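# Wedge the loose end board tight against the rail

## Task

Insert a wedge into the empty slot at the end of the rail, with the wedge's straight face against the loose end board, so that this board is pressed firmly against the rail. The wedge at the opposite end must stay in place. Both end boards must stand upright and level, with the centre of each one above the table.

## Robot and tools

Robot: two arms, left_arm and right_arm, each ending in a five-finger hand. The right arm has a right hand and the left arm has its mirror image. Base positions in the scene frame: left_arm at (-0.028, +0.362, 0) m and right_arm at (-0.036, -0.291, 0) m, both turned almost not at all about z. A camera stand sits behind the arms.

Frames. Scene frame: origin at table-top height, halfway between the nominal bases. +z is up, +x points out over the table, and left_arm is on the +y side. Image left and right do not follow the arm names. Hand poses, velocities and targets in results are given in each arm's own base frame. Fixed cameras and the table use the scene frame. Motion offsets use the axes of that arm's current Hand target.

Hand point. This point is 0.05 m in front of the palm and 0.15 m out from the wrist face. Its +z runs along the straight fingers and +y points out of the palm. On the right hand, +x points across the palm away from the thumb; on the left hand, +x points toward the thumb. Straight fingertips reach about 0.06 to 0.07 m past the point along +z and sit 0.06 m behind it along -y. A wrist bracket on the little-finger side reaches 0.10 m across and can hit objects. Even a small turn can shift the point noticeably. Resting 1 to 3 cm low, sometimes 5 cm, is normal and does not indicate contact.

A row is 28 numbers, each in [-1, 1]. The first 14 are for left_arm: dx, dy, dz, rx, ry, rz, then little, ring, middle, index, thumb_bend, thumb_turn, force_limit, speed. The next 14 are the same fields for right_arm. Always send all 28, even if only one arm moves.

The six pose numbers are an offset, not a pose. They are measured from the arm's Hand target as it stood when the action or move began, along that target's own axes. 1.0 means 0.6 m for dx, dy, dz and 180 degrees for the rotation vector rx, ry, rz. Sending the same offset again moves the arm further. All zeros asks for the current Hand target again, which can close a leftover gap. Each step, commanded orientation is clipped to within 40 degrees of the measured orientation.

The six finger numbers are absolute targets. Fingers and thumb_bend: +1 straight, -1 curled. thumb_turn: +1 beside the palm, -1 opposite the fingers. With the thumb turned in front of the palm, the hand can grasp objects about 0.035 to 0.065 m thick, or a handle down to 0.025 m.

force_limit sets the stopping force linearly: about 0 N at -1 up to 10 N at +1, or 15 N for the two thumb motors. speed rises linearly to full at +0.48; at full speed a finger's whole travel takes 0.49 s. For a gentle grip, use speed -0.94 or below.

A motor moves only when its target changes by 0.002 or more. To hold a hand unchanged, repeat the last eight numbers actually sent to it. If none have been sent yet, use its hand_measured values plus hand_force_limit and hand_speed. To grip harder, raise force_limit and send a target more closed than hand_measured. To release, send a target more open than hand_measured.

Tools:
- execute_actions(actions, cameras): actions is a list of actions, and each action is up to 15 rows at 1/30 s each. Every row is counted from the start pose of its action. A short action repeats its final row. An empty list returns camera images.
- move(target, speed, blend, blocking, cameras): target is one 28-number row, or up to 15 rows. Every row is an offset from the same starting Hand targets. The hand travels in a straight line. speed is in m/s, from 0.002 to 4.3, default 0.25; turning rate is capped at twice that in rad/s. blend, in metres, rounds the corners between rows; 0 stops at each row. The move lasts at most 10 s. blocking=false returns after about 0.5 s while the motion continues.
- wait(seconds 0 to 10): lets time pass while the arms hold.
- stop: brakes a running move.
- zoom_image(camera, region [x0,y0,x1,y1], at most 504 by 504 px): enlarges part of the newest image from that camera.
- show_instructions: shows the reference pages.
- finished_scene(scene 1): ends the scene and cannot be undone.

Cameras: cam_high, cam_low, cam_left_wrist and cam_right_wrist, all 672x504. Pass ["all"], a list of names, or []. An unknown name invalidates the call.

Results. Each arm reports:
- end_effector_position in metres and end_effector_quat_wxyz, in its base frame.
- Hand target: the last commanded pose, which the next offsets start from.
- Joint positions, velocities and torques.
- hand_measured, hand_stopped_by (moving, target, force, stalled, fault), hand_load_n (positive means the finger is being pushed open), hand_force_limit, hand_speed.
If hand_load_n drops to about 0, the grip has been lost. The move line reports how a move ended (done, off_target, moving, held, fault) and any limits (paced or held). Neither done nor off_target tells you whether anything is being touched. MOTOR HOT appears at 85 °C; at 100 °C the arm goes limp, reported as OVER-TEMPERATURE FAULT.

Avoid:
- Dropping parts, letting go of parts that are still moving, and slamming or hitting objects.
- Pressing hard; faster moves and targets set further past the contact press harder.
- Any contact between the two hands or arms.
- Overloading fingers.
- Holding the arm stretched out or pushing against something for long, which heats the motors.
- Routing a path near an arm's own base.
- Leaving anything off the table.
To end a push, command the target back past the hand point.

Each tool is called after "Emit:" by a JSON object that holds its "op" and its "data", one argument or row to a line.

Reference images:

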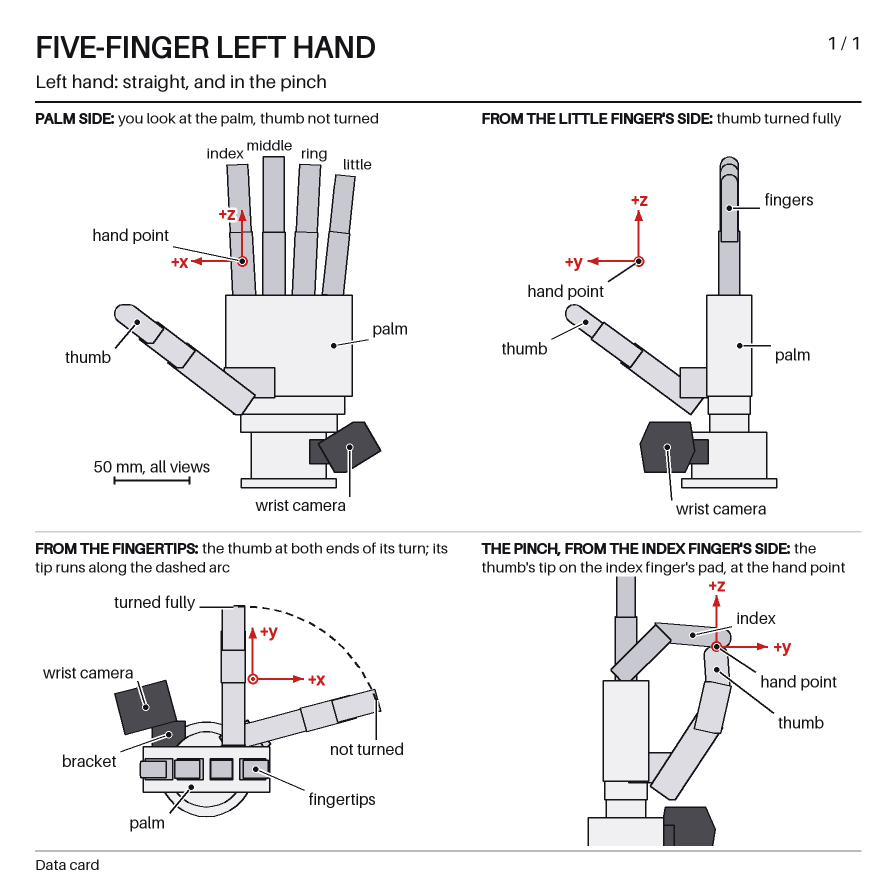

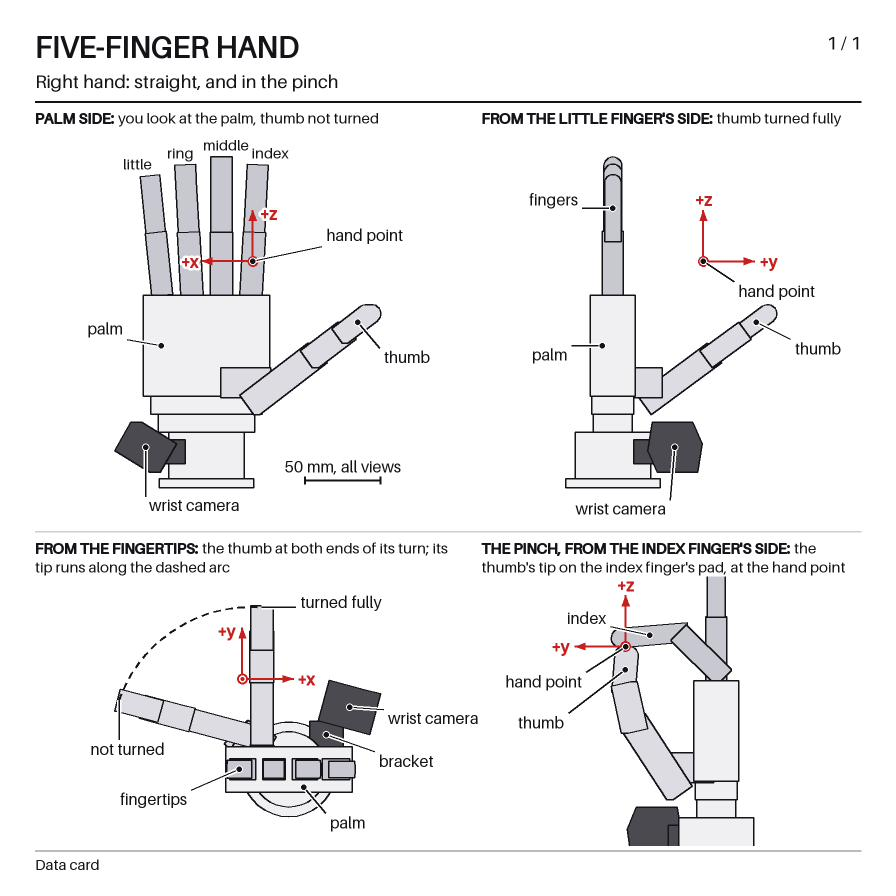

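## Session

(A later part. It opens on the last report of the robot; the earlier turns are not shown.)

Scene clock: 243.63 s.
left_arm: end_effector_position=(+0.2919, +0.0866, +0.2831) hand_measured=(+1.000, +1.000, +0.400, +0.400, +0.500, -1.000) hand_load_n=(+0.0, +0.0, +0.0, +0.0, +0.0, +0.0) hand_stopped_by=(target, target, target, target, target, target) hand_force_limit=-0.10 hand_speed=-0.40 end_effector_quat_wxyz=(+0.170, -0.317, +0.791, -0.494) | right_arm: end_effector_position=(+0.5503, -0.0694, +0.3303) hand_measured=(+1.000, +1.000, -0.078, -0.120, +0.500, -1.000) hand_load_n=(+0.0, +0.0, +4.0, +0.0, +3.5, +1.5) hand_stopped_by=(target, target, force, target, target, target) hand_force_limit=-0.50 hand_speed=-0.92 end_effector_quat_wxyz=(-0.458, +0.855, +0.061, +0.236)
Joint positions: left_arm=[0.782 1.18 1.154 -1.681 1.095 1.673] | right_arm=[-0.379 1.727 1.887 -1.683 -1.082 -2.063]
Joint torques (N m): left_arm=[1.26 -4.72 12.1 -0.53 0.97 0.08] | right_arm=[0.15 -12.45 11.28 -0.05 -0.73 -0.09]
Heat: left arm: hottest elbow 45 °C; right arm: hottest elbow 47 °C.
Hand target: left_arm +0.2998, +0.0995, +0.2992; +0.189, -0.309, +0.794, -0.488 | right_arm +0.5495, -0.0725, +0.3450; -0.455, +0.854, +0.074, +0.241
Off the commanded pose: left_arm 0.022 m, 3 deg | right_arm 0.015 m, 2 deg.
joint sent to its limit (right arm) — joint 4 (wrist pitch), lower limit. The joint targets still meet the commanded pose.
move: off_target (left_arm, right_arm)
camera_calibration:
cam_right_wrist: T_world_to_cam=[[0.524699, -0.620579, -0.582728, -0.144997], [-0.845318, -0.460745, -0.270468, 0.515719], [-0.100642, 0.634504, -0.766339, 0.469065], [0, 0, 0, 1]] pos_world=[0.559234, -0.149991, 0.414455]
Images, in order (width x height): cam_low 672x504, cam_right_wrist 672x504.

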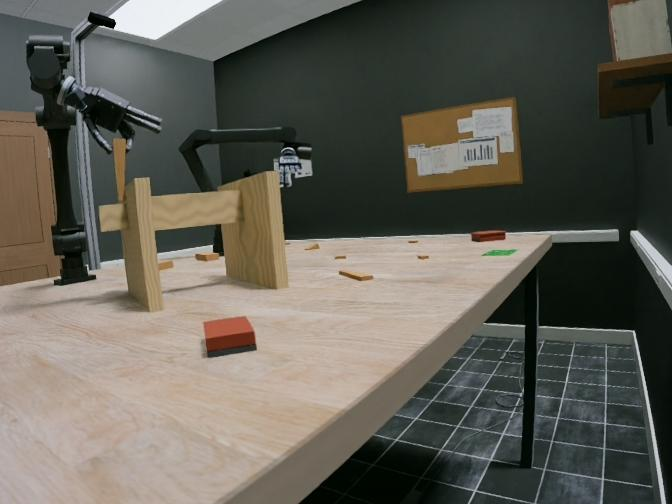

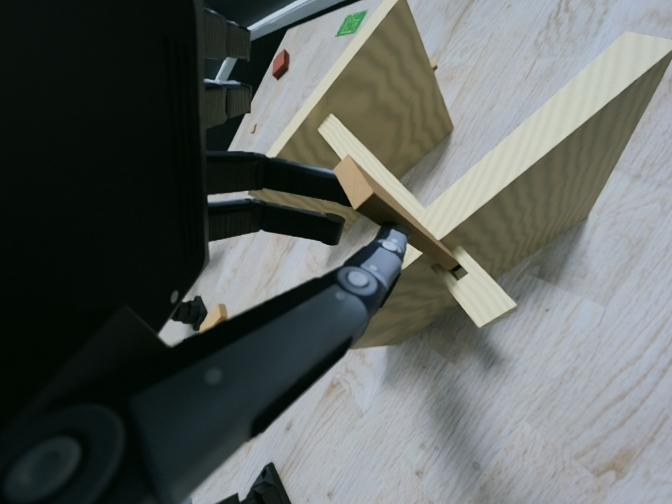

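Emit:
{"op": "move", "data": {
  "target": [
    [0,0,0,0,0,0,1,1,0.4,0.4,0.5,-1,-0.1,-0.4,-0.00437,0.00841,-0.01772,0,0,0,1,1,-0.14,-0.12,0.5,-1,-0.5,-0.92]
  ],
  "speed": 0.08,
  "cameras": ["cam_right_wrist"]
}}

Emit:
{"op": "zoom_image", "data": {
  "camera": "cam_right_wrist",
  "region": [440, 230, 500, 290]
}}

Scene clock: 248.50 s.
left_arm: end_effector_position=(+0.2919, +0.0866, +0.2831) hand_measured=(+1.000, +1.000, +0.400, +0.400, +0.500, -1.000) hand_load_n=(+0.0, +0.0, +0.0, +0.0, +0.0, +0.0) hand_stopped_by=(target, target, target, target, target, target) hand_force_limit=-0.10 hand_speed=-0.40 end_effector_quat_wxyz=(+0.170, -0.317, +0.791, -0.494) | right_arm: end_effector_position=(+0.5479, -0.0803, +0.3351) hand_measured=(+1.000, +1.000, -0.078, -0.120, +0.500, -1.000) hand_load_n=(+0.0, +0.0, +3.5, +0.0, +3.5, +1.5) hand_stopped_by=(target, target, force, target, target, target) hand_force_limit=-0.50 hand_speed=-0.92 end_effector_quat_wxyz=(-0.452, +0.855, +0.060, +0.247)
Joint positions: left_arm=[0.782 1.18 1.154 -1.681 1.095 1.673] | right_arm=[-0.4 1.718 1.887 -1.683 -1.082 -2.077]
Joint torques (N m): left_arm=[1.44 -4.66 12.12 -0.55 0.98 0.07] | right_arm=[-0.09 -12.28 10.3 -0.05 -0.72 -0.09]
Heat: left arm: hottest elbow 45 °C; right arm: hottest elbow 47 °C.
Hand target: left_arm +0.2998, +0.0995, +0.2992; +0.189, -0.309, +0.794, -0.488 | right_arm +0.5452, -0.0838, +0.3451; -0.455, +0.854, +0.074, +0.241
Off the commanded pose: left_arm 0.022 m, 3 deg | right_arm 0.011 m, 2 deg.
joint sent to its limit (right arm) — joint 4 (wrist pitch), lower limit. The joint targets still meet the commanded pose.
move: off_target (left_arm, right_arm)
camera_calibration:
cam_right_wrist: T_world_to_cam=[[0.527049, -0.632838, -0.567216, -0.155216], [-0.846375, -0.451042, -0.283216, 0.515564], [-0.0766085, 0.629346, -0.77334, 0.46824], [0, 0, 0, 1]] pos_world=[0.554037, -0.160371, 0.420083]
Images, in order (width x height): cam_right_wrist 672x504.

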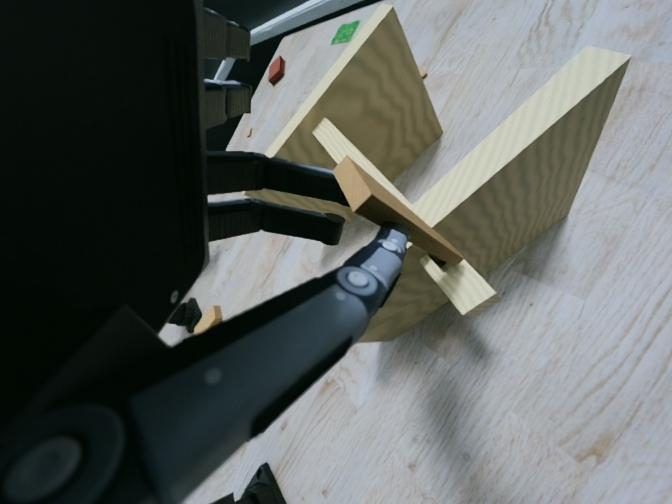

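Scaled by 8.400 from the camera's 672x504 image, which has a finer 960x720 frame.

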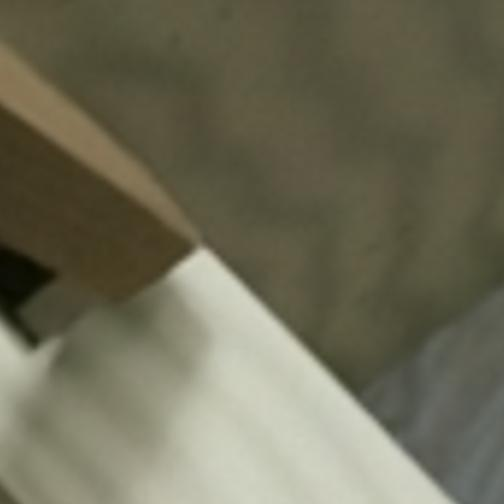

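Emit:
{"op": "move", "data": {
  "target": [
    [0,0,0,0,0,0,1,1,0.4,0.4,0.5,-1,-0.1,-0.4,-0.01555,-0.00327,0.02482,0,0,0,1,1,-0.14,-0.12,0.5,-1,-0.5,-0.92]
  ],
  "speed": 0.08,
  "cameras": ["cam_right_wrist"]
}}

Emit:
{"op": "zoom_image", "data": {
  "camera": "cam_right_wrist",
  "region": [440, 230, 500, 290]
}}

Scene clock: 250.53 s.
left_arm: end_effector_position=(+0.2919, +0.0866, +0.2831) hand_measured=(+1.000, +1.000, +0.400, +0.400, +0.500, -1.000) hand_load_n=(-0.5, -0.5, +0.0, +0.0, +0.0, +0.0) hand_stopped_by=(target, target, target, target, target, target) hand_force_limit=-0.10 hand_speed=-0.40 end_effector_quat_wxyz=(+0.170, -0.317, +0.791, -0.494) | right_arm: end_effector_position=(+0.5445, -0.0751, +0.3278) hand_measured=(+1.000, +1.000, -0.078, -0.120, +0.500, -1.000) hand_load_n=(+0.0, +0.0, +3.5, +0.0, +3.5, +1.5) hand_stopped_by=(target, target, force, target, target, target) hand_force_limit=-0.50 hand_speed=-0.92 end_effector_quat_wxyz=(-0.455, +0.855, +0.063, +0.241)
Joint positions: left_arm=[0.782 1.18 1.154 -1.681 1.095 1.673] | right_arm=[-0.393 1.713 1.861 -1.683 -1.082 -2.09]
Joint torques (N m): left_arm=[1.32 -4.6 12.12 -0.55 0.98 0.07] | right_arm=[1.2 -12.16 9.52 -0.05 -0.76 -0.1]
Heat: left arm: hottest elbow 45 °C; right arm: hottest elbow 47 °C.
Hand target: left_arm +0.2998, +0.0995, +0.2992; +0.189, -0.309, +0.794, -0.488 | right_arm +0.5415, -0.0696, +0.3351; -0.455, +0.854, +0.074, +0.241
Off the commanded pose: left_arm 0.022 m, 3 deg | right_arm 0.010 m, 1 deg.
joint sent to its limit (right arm) — joint 4 (wrist pitch), lower limit. The joint targets still meet the commanded pose.
move: off_target (left_arm)
camera_calibration:
cam_right_wrist: T_world_to_cam=[[0.530658, -0.624316, -0.573264, -0.153567], [-0.842702, -0.461122, -0.277884, 0.508441], [-0.0908568, 0.630552, -0.77081, 0.466029], [0, 0, 0, 1]] pos_world=[0.552298, -0.155277, 0.412473]
Images, in order (width x height): cam_right_wrist 672x504.

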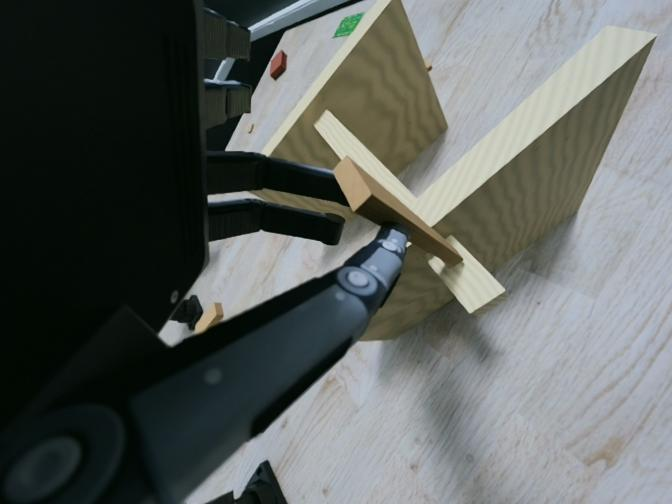

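Scaled by 8.400 from the camera's 672x504 image, which has a finer 960x720 frame.

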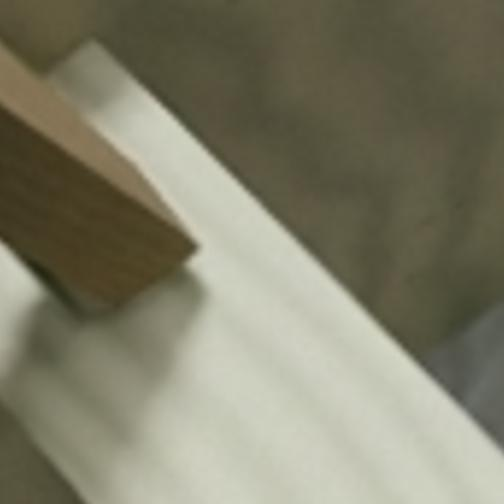

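Emit:
{"op": "move", "data": {
  "target": [
    [0,0,0,0,0,0,1,1,0.4,0.4,0.5,-1,-0.1,-0.4,-0.00335,-0.00443,0.00715,0,0,0,1,1,-0.14,-0.12,0.5,-1,-0.5,-0.92]
  ],
  "speed": 0.05,
  "cameras": ["cam_right_wrist"]
}}

Emit:
{"op": "zoom_image", "data": {
  "camera": "cam_right_wrist",
  "region": [440, 235, 490, 285]
}}

Scene clock: 251.77 s.
left_arm: end_effector_position=(+0.2919, +0.0866, +0.2831) hand_measured=(+1.000, +1.000, +0.400, +0.400, +0.500, -1.000) hand_load_n=(+0.0, +0.0, +0.0, +0.0, +0.0, +0.0) hand_stopped_by=(target, target, target, target, target, target) hand_force_limit=-0.10 hand_speed=-0.40 end_effector_quat_wxyz=(+0.170, -0.317, +0.791, -0.494) | right_arm: end_effector_position=(+0.5427, -0.0698, +0.3269) hand_measured=(+1.000, +1.000, -0.078, -0.120, +0.500, -1.000) hand_load_n=(+0.0, +0.0, +3.5, +0.0, +3.5, +1.5) hand_stopped_by=(target, target, force, target, target, target) hand_force_limit=-0.50 hand_speed=-0.92 end_effector_quat_wxyz=(-0.457, +0.855, +0.066, +0.238)
Joint positions: left_arm=[0.782 1.18 1.154 -1.681 1.095 1.673] | right_arm=[-0.385 1.708 1.852 -1.683 -1.082 -2.091]
Joint torques (N m): left_arm=[1.26 -4.6 12.11 -0.57 0.98 0.07] | right_arm=[1.2 -12.16 9.51 0.09 -0.77 -0.04]
Heat: left arm: hottest elbow 45 °C; right arm: hottest elbow 47 °C.
Hand target: left_arm +0.2998, +0.0995, +0.2992; +0.189, -0.309, +0.794, -0.488 | right_arm +0.5404, -0.0643, +0.3340; -0.455, +0.854, +0.074, +0.241
Off the commanded pose: left_arm 0.022 m, 3 deg | right_arm 0.009 m, 1 deg.
move: off_target (left_arm)
camera_calibration:
cam_right_wrist: T_world_to_cam=[[0.533878, -0.619185, -0.575834, -0.150324], [-0.839804, -0.467624, -0.275786, 0.506437], [-0.0985116, 0.630824, -0.769647, 0.465618], [0, 0, 0, 1]] pos_world=[0.551431, -0.149979, 0.411468]
Images, in order (width x height): cam_right_wrist 672x504.

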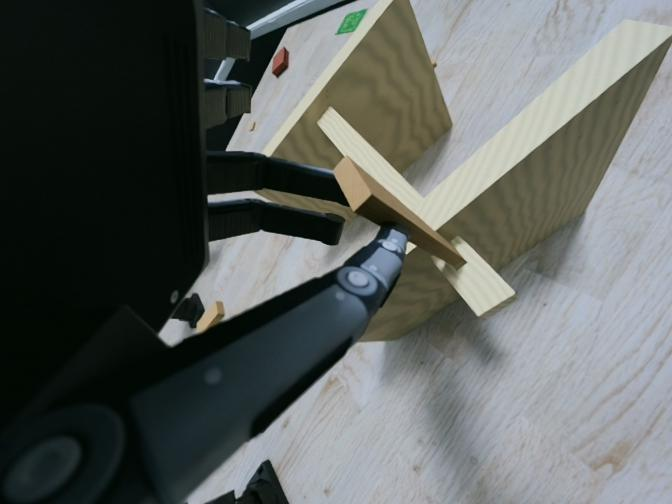

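Scaled by 10.080 from the camera's 672x504 image, which has a finer 960x720 frame.

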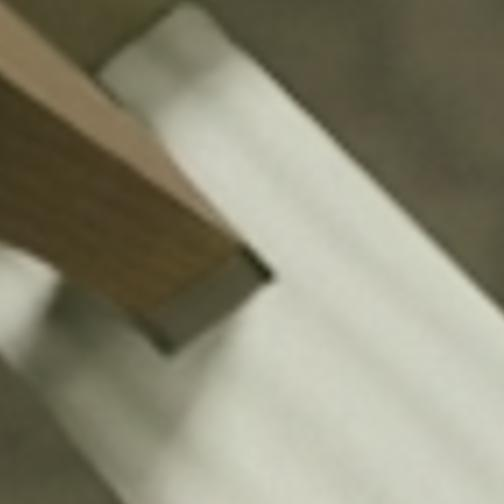

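Emit:
{"op": "move", "data": {
  "target": [
    [0,0,0,0,0,0,1,1,0.4,0.4,0.5,-1,-0.1,-0.4,-0.00027,0.00507,0.00233,-0.0006,0.0010,-0.0022,1,1,-0.14,-0.12,0.5,-1,-0.5,-0.92]
  ],
  "speed": 0.03,
  "cameras": ["cam_right_wrist"]
}}

Emit:
{"op": "zoom_image", "data": {
  "camera": "cam_right_wrist",
  "region": [440, 235, 490, 285]
}}

Scene clock: 253.50 s.
left_arm: end_effector_position=(+0.2919, +0.0866, +0.2831) hand_measured=(+1.000, +1.000, +0.400, +0.400, +0.500, -1.000) hand_load_n=(+0.0, +0.0, +0.0, +0.0, +0.0, +0.0) hand_stopped_by=(target, target, target, target, target, target) hand_force_limit=-0.10 hand_speed=-0.40 end_effector_quat_wxyz=(+0.170, -0.317, +0.791, -0.494) | right_arm: end_effector_position=(+0.5419, -0.0694, +0.3238) hand_measured=(+1.000, +1.000, -0.078, -0.120, +0.500, -1.000) hand_load_n=(+0.0, +0.0, +3.5, +0.0, +3.5, +1.5) hand_stopped_by=(target, target, force, target, target, target) hand_force_limit=-0.50 hand_speed=-0.92 end_effector_quat_wxyz=(-0.458, +0.855, +0.065, +0.237)
Joint positions: left_arm=[0.782 1.18 1.154 -1.681 1.095 1.673] | right_arm=[-0.385 1.706 1.842 -1.677 -1.082 -2.091]
Joint torques (N m): left_arm=[1.44 -4.54 12.14 -0.51 0.98 0.07] | right_arm=[1.2 -12.34 9.51 0.55 -0.77 -0.04]
Heat: left arm: hottest elbow 45 °C; right arm: hottest elbow 47 °C.
Hand target: left_arm +0.2998, +0.0995, +0.2992; +0.189, -0.309, +0.794, -0.488 | right_arm +0.5417, -0.0649, +0.3311; -0.454, +0.854, +0.076, +0.244
Off the commanded pose: left_arm 0.022 m, 3 deg | right_arm 0.009 m, 2 deg.
move: off_target (left_arm)
camera_calibration:
cam_right_wrist: T_world_to_cam=[[0.532257, -0.618502, -0.578063, -0.149826], [-0.840569, -0.467342, -0.273926, 0.504853], [-0.100729, 0.631701, -0.76864, 0.463911], [0, 0, 0, 1]] pos_world=[0.550839, -0.149782, 0.408264]
Images, in order (width x height): cam_right_wrist 672x504.

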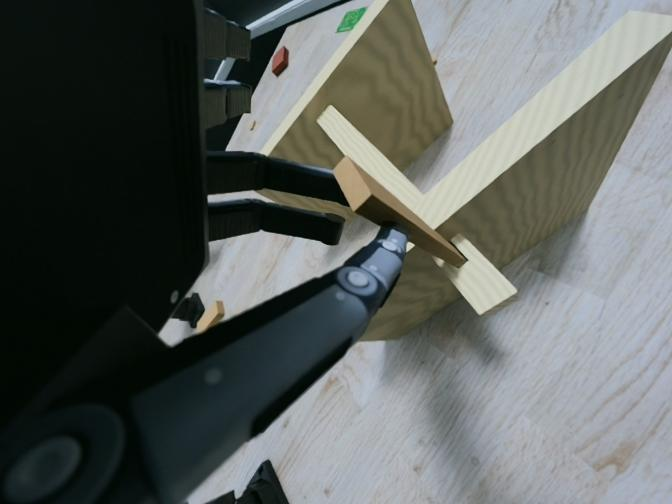

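Scaled by 10.080 from the camera's 672x504 image, which has a finer 960x720 frame.

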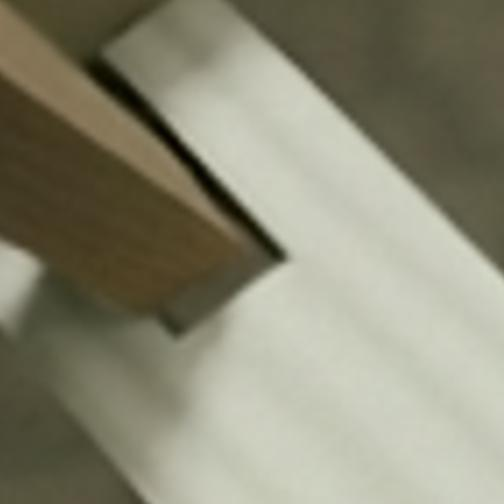

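Emit:
{"op": "move", "data": {
  "target": [
    [0,0,0,0,0,0,1,1,0.4,0.4,0.5,-1,-0.1,-0.4,-0.0015,0.00423,0.00243,-0.0003,0.0005,-0.0010,1,1,-0.14,-0.12,0.5,-1,-0.5,-0.92]
  ],
  "speed": 0.03,
  "cameras": ["cam_right_wrist", "cam_low"]
}}

Emit:
{"op": "zoom_image", "data": {
  "camera": "cam_right_wrist",
  "region": [440, 235, 490, 285]
}}

Emit:
{"op": "zoom_image", "data": {
  "camera": "cam_low",
  "region": [95, 130, 155, 220]
}}

Scene clock: 254.67 s.
left_arm: end_effector_position=(+0.2919, +0.0866, +0.2831) hand_measured=(+1.000, +1.000, +0.400, +0.400, +0.500, -1.000) hand_load_n=(+0.0, +0.0, +0.0, +0.0, +0.0, +0.0) hand_stopped_by=(target, target, target, target, target, target) hand_force_limit=-0.10 hand_speed=-0.40 end_effector_quat_wxyz=(+0.170, -0.317, +0.791, -0.494) | right_arm: end_effector_position=(+0.5425, -0.0697, +0.3206) hand_measured=(+1.000, +1.000, -0.078, -0.120, +0.500, -1.000) hand_load_n=(+0.0, +0.0, +3.5, +0.0, +3.5, +1.5) hand_stopped_by=(target, target, force, target, target, target) hand_force_limit=-0.50 hand_speed=-0.92 end_effector_quat_wxyz=(-0.457, +0.855, +0.066, +0.238)
Joint positions: left_arm=[0.782 1.18 1.154 -1.681 1.095 1.673] | right_arm=[-0.385 1.704 1.831 -1.665 -1.082 -2.091]
Joint torques (N m): left_arm=[1.26 -4.66 12.14 -0.53 0.99 0.07] | right_arm=[1.2 -12.28 9.55 0.54 -0.76 -0.03]
Heat: left arm: hottest elbow 45 °C; right arm: hottest elbow 47 °C.
Hand target: left_arm +0.2998, +0.0995, +0.2992; +0.189, -0.309, +0.794, -0.488 | right_arm +0.5424, -0.0651, +0.3279; -0.453, +0.854, +0.076, +0.246
Off the commanded pose: left_arm 0.022 m, 3 deg | right_arm 0.009 m, 2 deg.
move: off_target (left_arm)
camera_calibration:
cam_right_wrist: T_world_to_cam=[[0.534098, -0.619254, -0.575556, -0.154026], [-0.839699, -0.467652, -0.276057, 0.504626], [-0.0982105, 0.630735, -0.769758, 0.460552], [0, 0, 0, 1]] pos_world=[0.55123, -0.149878, 0.405169]
Images, in order (width x height): cam_low 672x504, cam_right_wrist 672x504.

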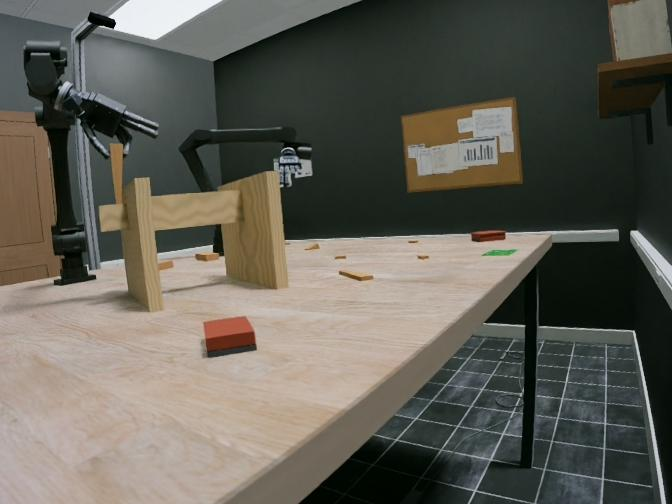

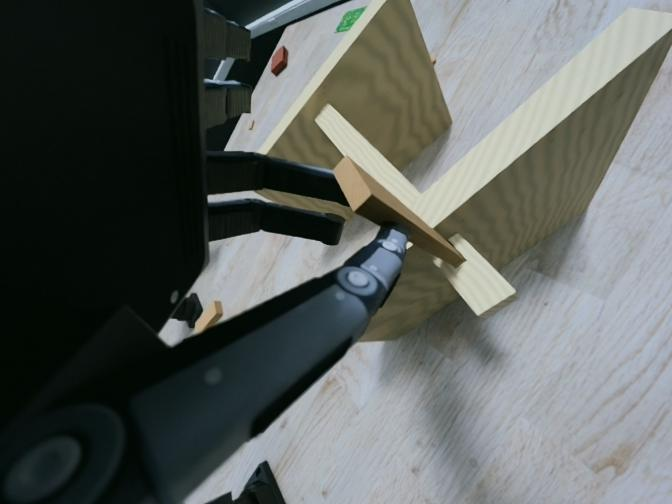

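Scaled by 10.080 from the camera's 672x504 image, which has a finer 960x720 frame.

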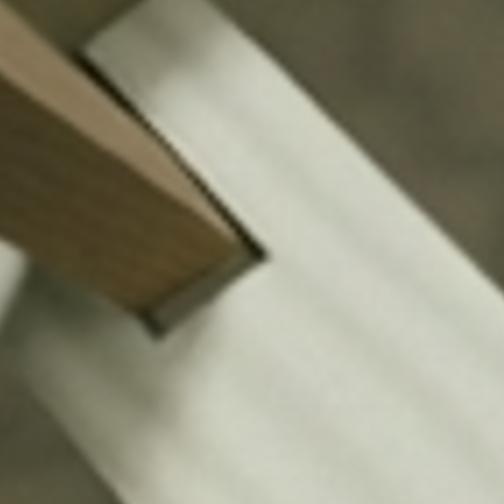

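Scaled by 5.600 from the camera's 672x504 image, which has a finer 960x720 frame.

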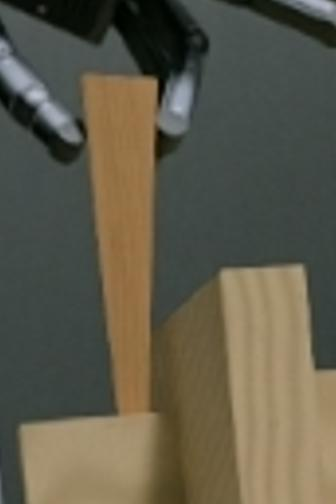

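Emit:
{"op": "move", "data": {
  "target": [
    [0,0,0,0,0,0,1,1,0.4,0.4,0.5,-1,-0.1,-0.4,-0.0031,0.00672,0.0040,0,0,0,1,1,-0.14,-0.12,0.5,-1,-0.5,-0.92]
  ],
  "speed": 0.03,
  "cameras": ["cam_right_wrist"]
}}

Emit:
{"op": "zoom_image", "data": {
  "camera": "cam_right_wrist",
  "region": [440, 235, 490, 285]
}}

Scene clock: 255.93 s.
left_arm: end_effector_position=(+0.2919, +0.0866, +0.2831) hand_measured=(+1.000, +1.000, +0.400, +0.400, +0.500, -1.000) hand_load_n=(+0.0, +0.0, +0.0, +0.0, +0.0, +0.0) hand_stopped_by=(target, target, target, target, target, target) hand_force_limit=-0.10 hand_speed=-0.40 end_effector_quat_wxyz=(+0.170, -0.317, +0.791, -0.494) | right_arm: end_effector_position=(+0.5428, -0.0698, +0.3164) hand_measured=(+1.000, +1.000, -0.078, -0.120, +0.500, -1.000) hand_load_n=(+0.0, +0.0, +3.5, +0.0, +3.5, +1.5) hand_stopped_by=(target, target, force, target, target, target) hand_force_limit=-0.50 hand_speed=-0.92 end_effector_quat_wxyz=(-0.457, +0.854, +0.067, +0.239)
Joint positions: left_arm=[0.782 1.18 1.154 -1.681 1.095 1.673] | right_arm=[-0.385 1.703 1.818 -1.651 -1.082 -2.091]
Joint torques (N m): left_arm=[1.32 -4.6 12.11 -0.54 0.97 0.08] | right_arm=[1.26 -12.16 9.57 0.62 -0.76 -0.03]
Heat: left arm: hottest elbow 45 °C; right arm: hottest elbow 47 °C.
Hand target: left_arm +0.2998, +0.0995, +0.2992; +0.189, -0.309, +0.794, -0.488 | right_arm +0.5430, -0.0653, +0.3231; -0.453, +0.854, +0.077, +0.246
Off the commanded pose: left_arm 0.022 m, 3 deg | right_arm 0.008 m, 1 deg.
move: off_target (left_arm)
camera_calibration:
cam_right_wrist: T_world_to_cam=[[0.535149, -0.619674, -0.574125, -0.157766], [-0.839182, -0.467924, -0.277166, 0.503732], [-0.096894, 0.63012, -0.770428, 0.45693], [0, 0, 0, 1]] pos_world=[0.551425, -0.149976, 0.401072]
Images, in order (width x height): cam_right_wrist 672x504.

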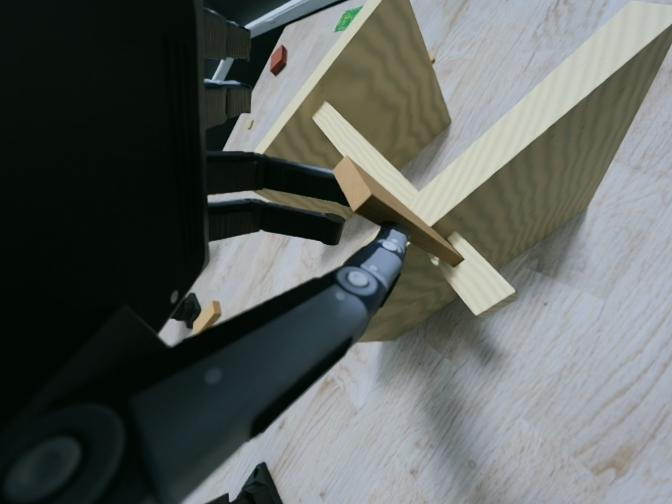

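Scaled by 10.080 from the camera's 672x504 image, which has a finer 960x720 frame.

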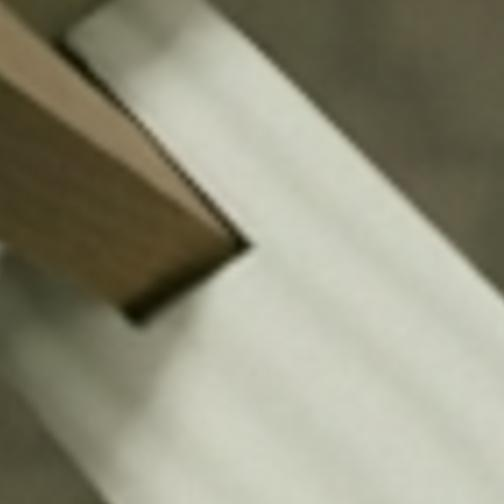

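Emit:
{"op": "move", "data": {
  "target": [
    [0,0,0,0,0,0,1,1,0.4,0.4,0.5,-1,-0.1,-0.4,-0.0043,0.01028,0.00737,0,0,0,1,1,-0.14,-0.12,0.5,-1,-0.5,-0.92]
  ],
  "speed": 0.03,
  "cameras": ["cam_right_wrist", "cam_low"]
}}

Emit:
{"op": "zoom_image", "data": {
  "camera": "cam_right_wrist",
  "region": [420, 215, 490, 285]
}}

Emit:
{"op": "zoom_image", "data": {
  "camera": "cam_low",
  "region": [95, 130, 155, 220]
}}

Scene clock: 278.70 s.
left_arm: end_effector_position=(+0.2919, +0.0866, +0.2831) hand_measured=(+1.000, +1.000, +0.400, +0.400, +0.500, -1.000) hand_load_n=(+0.0, +0.0, +0.0, +0.0, +0.0, +0.0) hand_stopped_by=(target, target, target, target, target, target) hand_force_limit=-0.10 hand_speed=-0.40 end_effector_quat_wxyz=(+0.170, -0.317, +0.791, -0.494) | right_arm: end_effector_position=(+0.5443, -0.0702, +0.3091) hand_measured=(+1.000, +1.000, -0.078, -0.120, +0.500, -1.000) hand_load_n=(+0.0, +0.0, +3.5, +0.0, +3.5, +1.5) hand_stopped_by=(target, target, force, target, target, target) hand_force_limit=-0.50 hand_speed=-0.92 end_effector_quat_wxyz=(-0.456, +0.854, +0.068, +0.240)
Joint positions: left_arm=[0.782 1.18 1.154 -1.681 1.095 1.673] | right_arm=[-0.385 1.702 1.798 -1.628 -1.082 -2.091]
Joint torques (N m): left_arm=[1.32 -4.6 12.14 -0.58 0.98 0.07] | right_arm=[1.32 -12.04 9.54 0.39 -0.76 0]
Heat: left arm: hottest elbow 46 °C; right arm: hottest elbow 45 °C.
Hand target: left_arm +0.2998, +0.0995, +0.2992; +0.189, -0.309, +0.794, -0.488 | right_arm +0.5445, -0.0652, +0.3152; -0.453, +0.854, +0.077, +0.246
Off the commanded pose: left_arm 0.022 m, 3 deg | right_arm 0.008 m, 1 deg.
move: off_target (left_arm)
camera_calibration:
cam_right_wrist: T_world_to_cam=[[0.537588, -0.620358, -0.5711, -0.165359], [-0.837934, -0.468666, -0.279675, 0.502786], [-0.0941566, 0.628895, -0.771768, 0.450519], [0, 0, 0, 1]] pos_world=[0.552616, -0.150272, 0.393877]
Images, in order (width x height): cam_low 672x504, cam_right_wrist 672x504.

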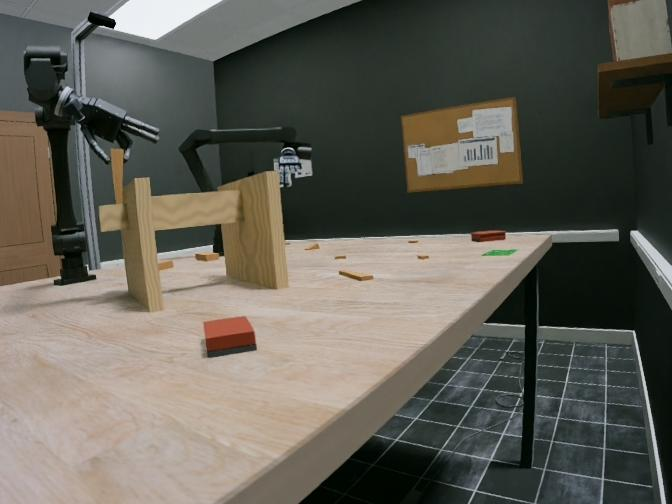

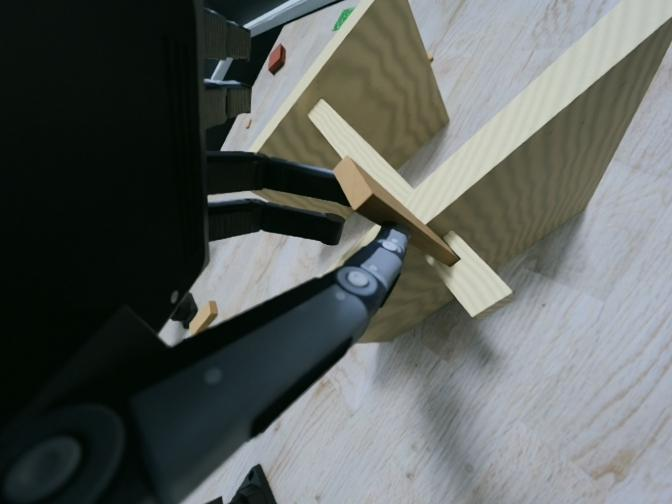

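Scaled by 7.200 from the camera's 672x504 image, which has a finer 960x720 frame.

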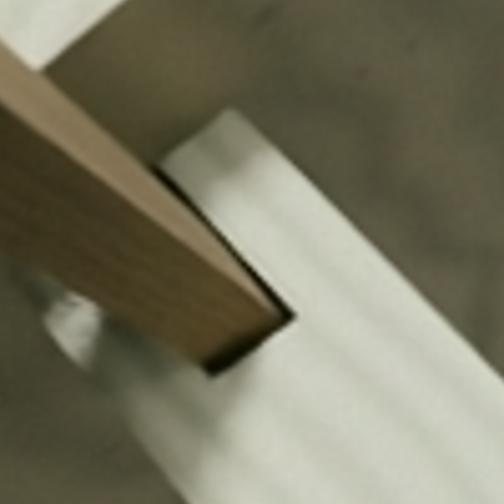

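Scaled by 5.600 from the camera's 672x504 image, which has a finer 960x720 frame.

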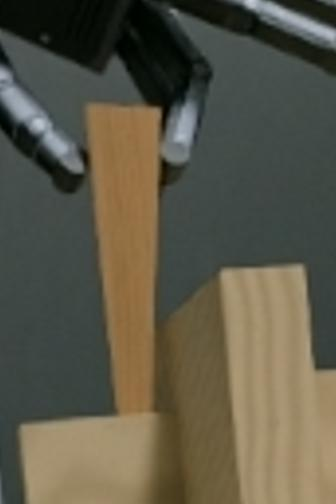

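Emit:
{"op": "move", "data": {
  "target": [
    [0,0,0,0,0,0,1,1,0.4,0.4,0.5,-1,-0.1,-0.4,-0.00565,0.01328,0.00875,0,0,0,1,1,-0.14,-0.12,0.5,-1,-0.5,-0.92]
  ],
  "speed": 0.04,
  "cameras": ["cam_right_wrist", "cam_low"]
}}

Emit:
{"op": "zoom_image", "data": {
  "camera": "cam_right_wrist",
  "region": [420, 215, 490, 285]
}}

Emit:
{"op": "zoom_image", "data": {
  "camera": "cam_low",
  "region": [95, 130, 155, 220]
}}

Scene clock: 279.93 s.
left_arm: end_effector_position=(+0.2919, +0.0866, +0.2831) hand_measured=(+1.000, +1.000, +0.400, +0.400, +0.500, -1.000) hand_load_n=(+0.0, +0.0, +0.0, -0.5, +0.0, +0.0) hand_stopped_by=(target, target, target, target, target, target) hand_force_limit=-0.10 hand_speed=-0.40 end_effector_quat_wxyz=(+0.170, -0.317, +0.791, -0.494) | right_arm: end_effector_position=(+0.5463, -0.0702, +0.3008) hand_measured=(+1.000, +1.000, -0.078, -0.120, +0.500, -1.000) hand_load_n=(+0.0, +0.0, +3.5, +0.0, +3.5, +1.0) hand_stopped_by=(target, target, force, target, target, target) hand_force_limit=-0.50 hand_speed=-0.92 end_effector_quat_wxyz=(-0.455, +0.854, +0.070, +0.242)
Joint positions: left_arm=[0.782 1.18 1.154 -1.681 1.095 1.673] | right_arm=[-0.383 1.702 1.776 -1.599 -1.082 -2.091]
Joint torques (N m): left_arm=[1.32 -4.6 12.1 -0.55 0.99 0.08] | right_arm=[1.32 -11.99 9.42 0.44 -0.76 0.02]
Heat: left arm: hottest elbow 46 °C; right arm: hottest elbow 45 °C.
Hand target: left_arm +0.2998, +0.0995, +0.2992; +0.189, -0.309, +0.794, -0.488 | right_arm +0.5462, -0.0651, +0.3051; -0.453, +0.854, +0.076, +0.246
Off the commanded pose: left_arm 0.022 m, 3 deg | right_arm 0.007 m, 1 deg.
move: off_target (left_arm)
camera_calibration:
cam_right_wrist: T_world_to_cam=[[0.541973, -0.62091, -0.566335, -0.174938], [-0.83552, -0.470591, -0.283639, 0.501928], [-0.0903975, 0.626909, -0.77383, 0.442723], [0, 0, 0, 1]] pos_world=[0.554203, -0.149965, 0.385885]
Images, in order (width x height): cam_low 672x504, cam_right_wrist 672x504.

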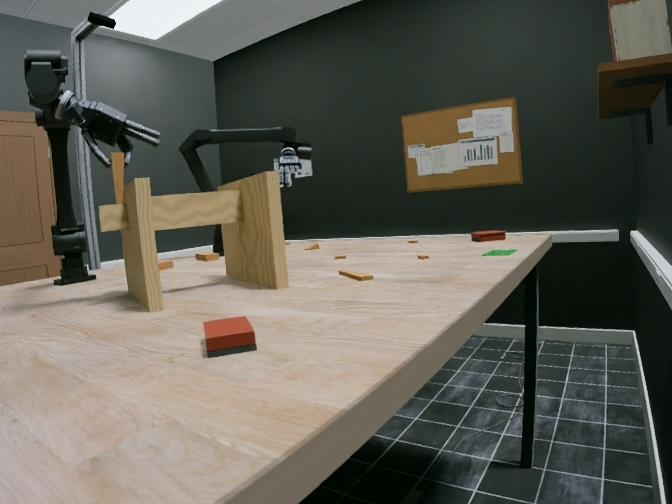

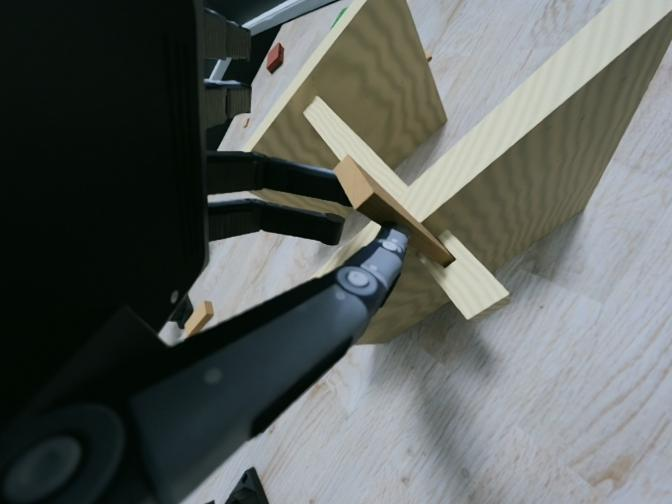

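Scaled by 7.200 from the camera's 672x504 image, which has a finer 960x720 frame.

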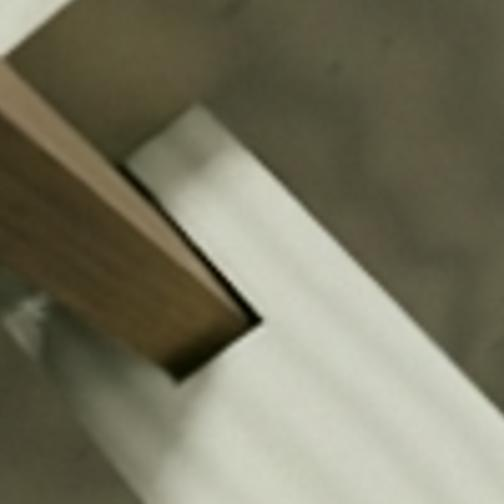

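Scaled by 5.600 from the camera's 672x504 image, which has a finer 960x720 frame.

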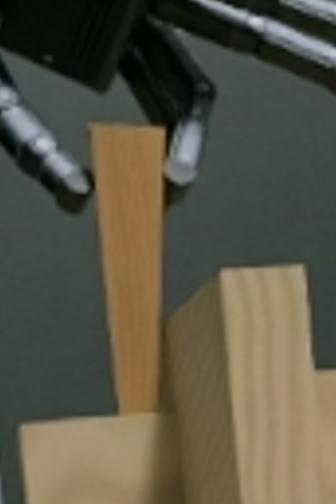

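Emit:
{"op": "move", "data": {
  "target": [
    [0,0,0,0,0,0,1,1,0.4,0.4,0.5,-1,-0.1,-0.4,-0.0057,0.0134,0.0083,0,0,0,1,1,-0.14,-0.12,0.5,-1,-0.5,-0.92]
  ],
  "speed": 0.04,
  "cameras": ["cam_right_wrist", "cam_low"]
}}

Emit:
{"op": "zoom_image", "data": {
  "camera": "cam_right_wrist",
  "region": [420, 215, 490, 285]
}}

Emit:
{"op": "zoom_image", "data": {
  "camera": "cam_low",
  "region": [95, 130, 155, 220]
}}

Scene clock: 281.13 s.
left_arm: end_effector_position=(+0.2919, +0.0866, +0.2831) hand_measured=(+1.000, +1.000, +0.400, +0.400, +0.500, -1.000) hand_load_n=(+0.0, +0.0, +0.0, +0.0, +0.0, +0.0) hand_stopped_by=(target, target, target, target, target, target) hand_force_limit=-0.10 hand_speed=-0.40 end_effector_quat_wxyz=(+0.170, -0.317, +0.791, -0.494) | right_arm: end_effector_position=(+0.5480, -0.0702, +0.2927) hand_measured=(+1.000, +1.000, -0.078, -0.120, +0.500, -1.000) hand_load_n=(+0.0, +0.0, +3.5, +0.0, +4.0, +1.5) hand_stopped_by=(target, target, force, target, target, target) hand_force_limit=-0.50 hand_speed=-0.92 end_effector_quat_wxyz=(-0.454, +0.854, +0.072, +0.244)
Joint positions: left_arm=[0.782 1.18 1.154 -1.681 1.095 1.673] | right_arm=[-0.382 1.702 1.754 -1.572 -1.082 -2.091]
Joint torques (N m): left_arm=[1.26 -4.66 12.12 -0.55 0.97 0.07] | right_arm=[1.26 -11.81 9.36 0.38 -0.76 0.02]
Heat: left arm: hottest elbow 46 °C; right arm: hottest elbow 45 °C.
Hand target: left_arm +0.2998, +0.0995, +0.2992; +0.189, -0.309, +0.794, -0.488 | right_arm +0.5478, -0.0654, +0.2951; -0.453, +0.854, +0.076, +0.246
Off the commanded pose: left_arm 0.022 m, 3 deg | right_arm 0.005 m, 1 deg.
move: off_target (left_arm)
camera_calibration:
cam_right_wrist: T_world_to_cam=[[0.54545, -0.621452, -0.562389, -0.183537], [-0.833579, -0.472156, -0.28673, 0.500803], [-0.0873466, 0.625193, -0.775567, 0.435316], [0, 0, 0, 1]] pos_world=[0.555593, -0.149759, 0.377992]
Images, in order (width x height): cam_low 672x504, cam_right_wrist 672x504.

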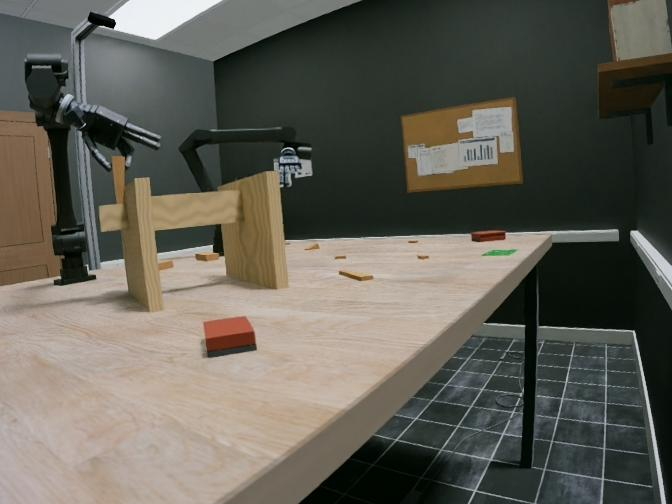

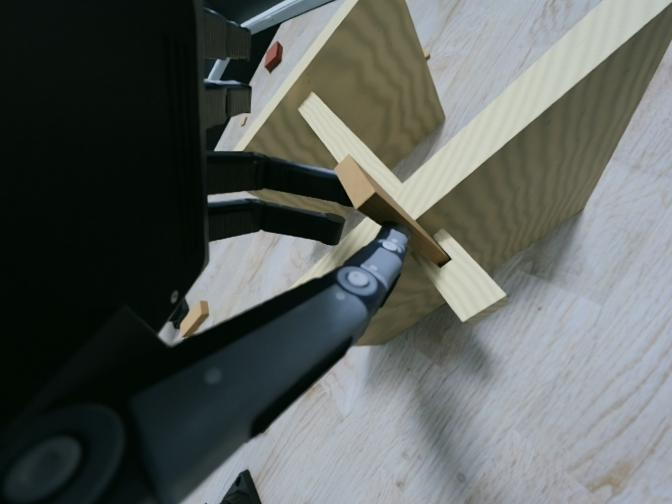

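Scaled by 7.200 from the camera's 672x504 image, which has a finer 960x720 frame.

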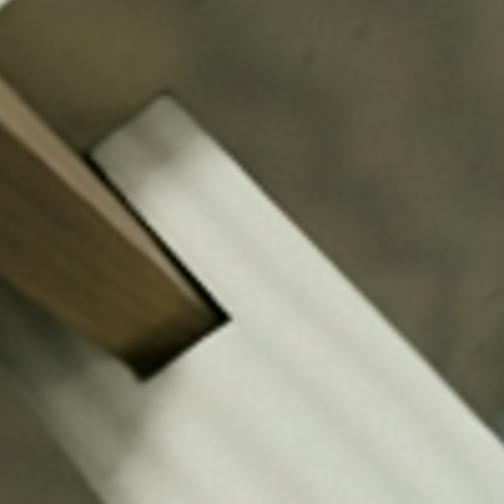

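Scaled by 5.600 from the camera's 672x504 image, which has a finer 960x720 frame.

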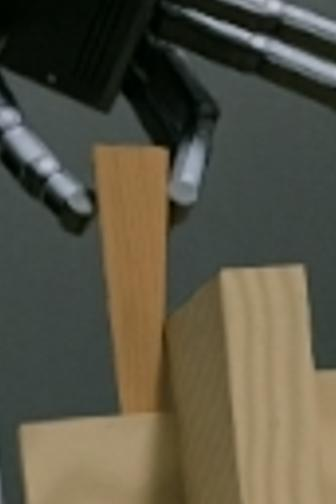

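Emit:
{"op": "move", "data": {
  "target": [
    [0,0,0,0,0,0,1,1,0.4,0.4,0.5,-1,-0.1,-0.4,-0.01025,0.02025,-0.00693,0,0,0,1,1,-0.14,-0.12,0.5,-1,-0.5,-0.92]
  ],
  "speed": 0.04,
  "cameras": ["cam_right_wrist", "cam_low"]
}}

Emit:
{"op": "zoom_image", "data": {
  "camera": "cam_right_wrist",
  "region": [410, 205, 480, 275]
}}

Emit:
{"op": "zoom_image", "data": {
  "camera": "cam_low",
  "region": [95, 130, 155, 220]
}}

Scene clock: 282.53 s.
left_arm: end_effector_position=(+0.2919, +0.0866, +0.2831) hand_measured=(+1.000, +1.000, +0.400, +0.400, +0.500, -1.000) hand_load_n=(+0.0, +0.0, +0.0, +0.0, +0.0, +0.0) hand_stopped_by=(target, target, target, target, target, target) hand_force_limit=-0.10 hand_speed=-0.40 end_effector_quat_wxyz=(+0.170, -0.317, +0.791, -0.494) | right_arm: end_effector_position=(+0.5473, -0.0710, +0.2870) hand_measured=(+1.000, +1.000, -0.078, -0.120, +0.502, -1.000) hand_load_n=(+0.0, +0.0, +3.0, +0.0, +4.0, +0.5) hand_stopped_by=(target, target, force, target, target, target) hand_force_limit=-0.50 hand_speed=-0.92 end_effector_quat_wxyz=(-0.453, +0.854, +0.074, +0.246)
Joint positions: left_arm=[0.782 1.18 1.154 -1.681 1.095 1.673] | right_arm=[-0.384 1.698 1.734 -1.555 -1.082 -2.097]
Joint torques (N m): left_arm=[1.44 -4.54 12.14 -0.58 0.97 0.08] | right_arm=[-0.15 -11.4 8.99 0.34 -0.67 -0.02]
Heat: left arm: hottest elbow 46 °C; right arm: hottest elbow 45 °C.
Hand target: left_arm +0.2998, +0.0995, +0.2992; +0.189, -0.309, +0.794, -0.488 | right_arm +0.5453, -0.0753, +0.2851; -0.453, +0.854, +0.076, +0.246
Off the commanded pose: left_arm 0.022 m, 3 deg | right_arm 0.005 m, 0 deg.
joint sent to its limit (right arm) — joint 6 (wrist roll), lower limit. The joint targets still meet the commanded pose.
move: off_target (left_arm)
camera_calibration:
cam_right_wrist: T_world_to_cam=[[0.549398, -0.622349, -0.557533, -0.190519], [-0.8314, -0.473678, -0.290522, 0.497995], [-0.0832851, 0.623145, -0.777659, 0.42955], [0, 0, 0, 1]] pos_world=[0.554479, -0.150352, 0.372501]
Images, in order (width x height): cam_low 672x504, cam_right_wrist 672x504.

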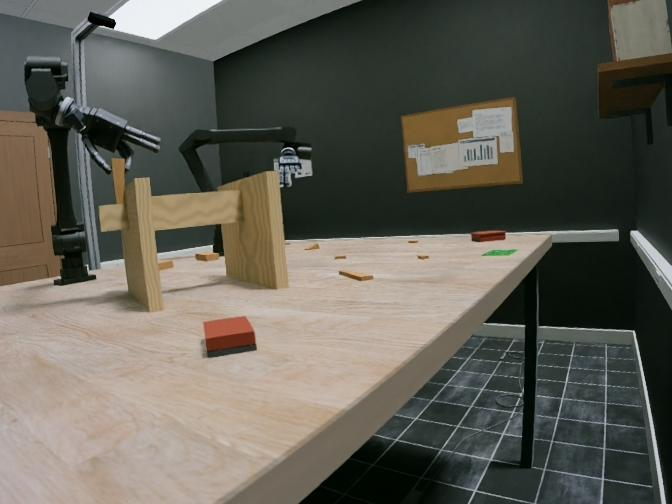

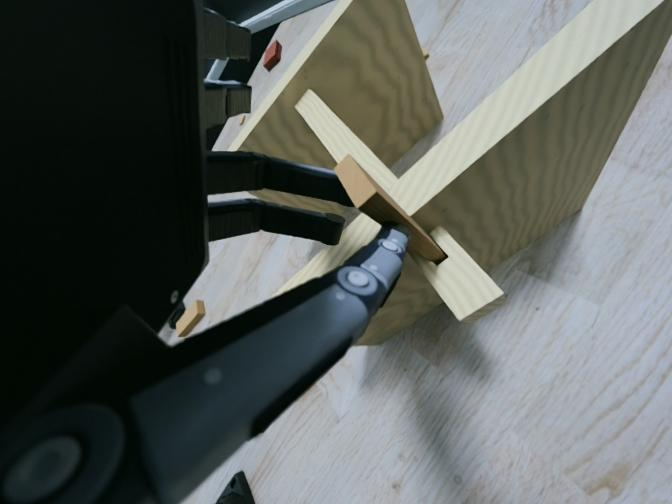

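Scaled by 7.200 from the camera's 672x504 image, which has a finer 960x720 frame.

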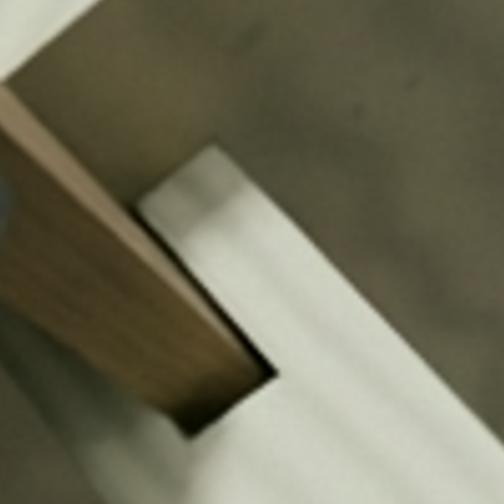

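Scaled by 5.600 from the camera's 672x504 image, which has a finer 960x720 frame.

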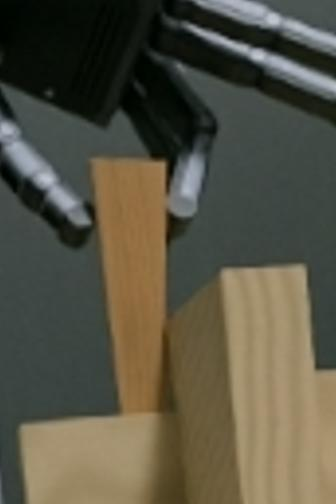

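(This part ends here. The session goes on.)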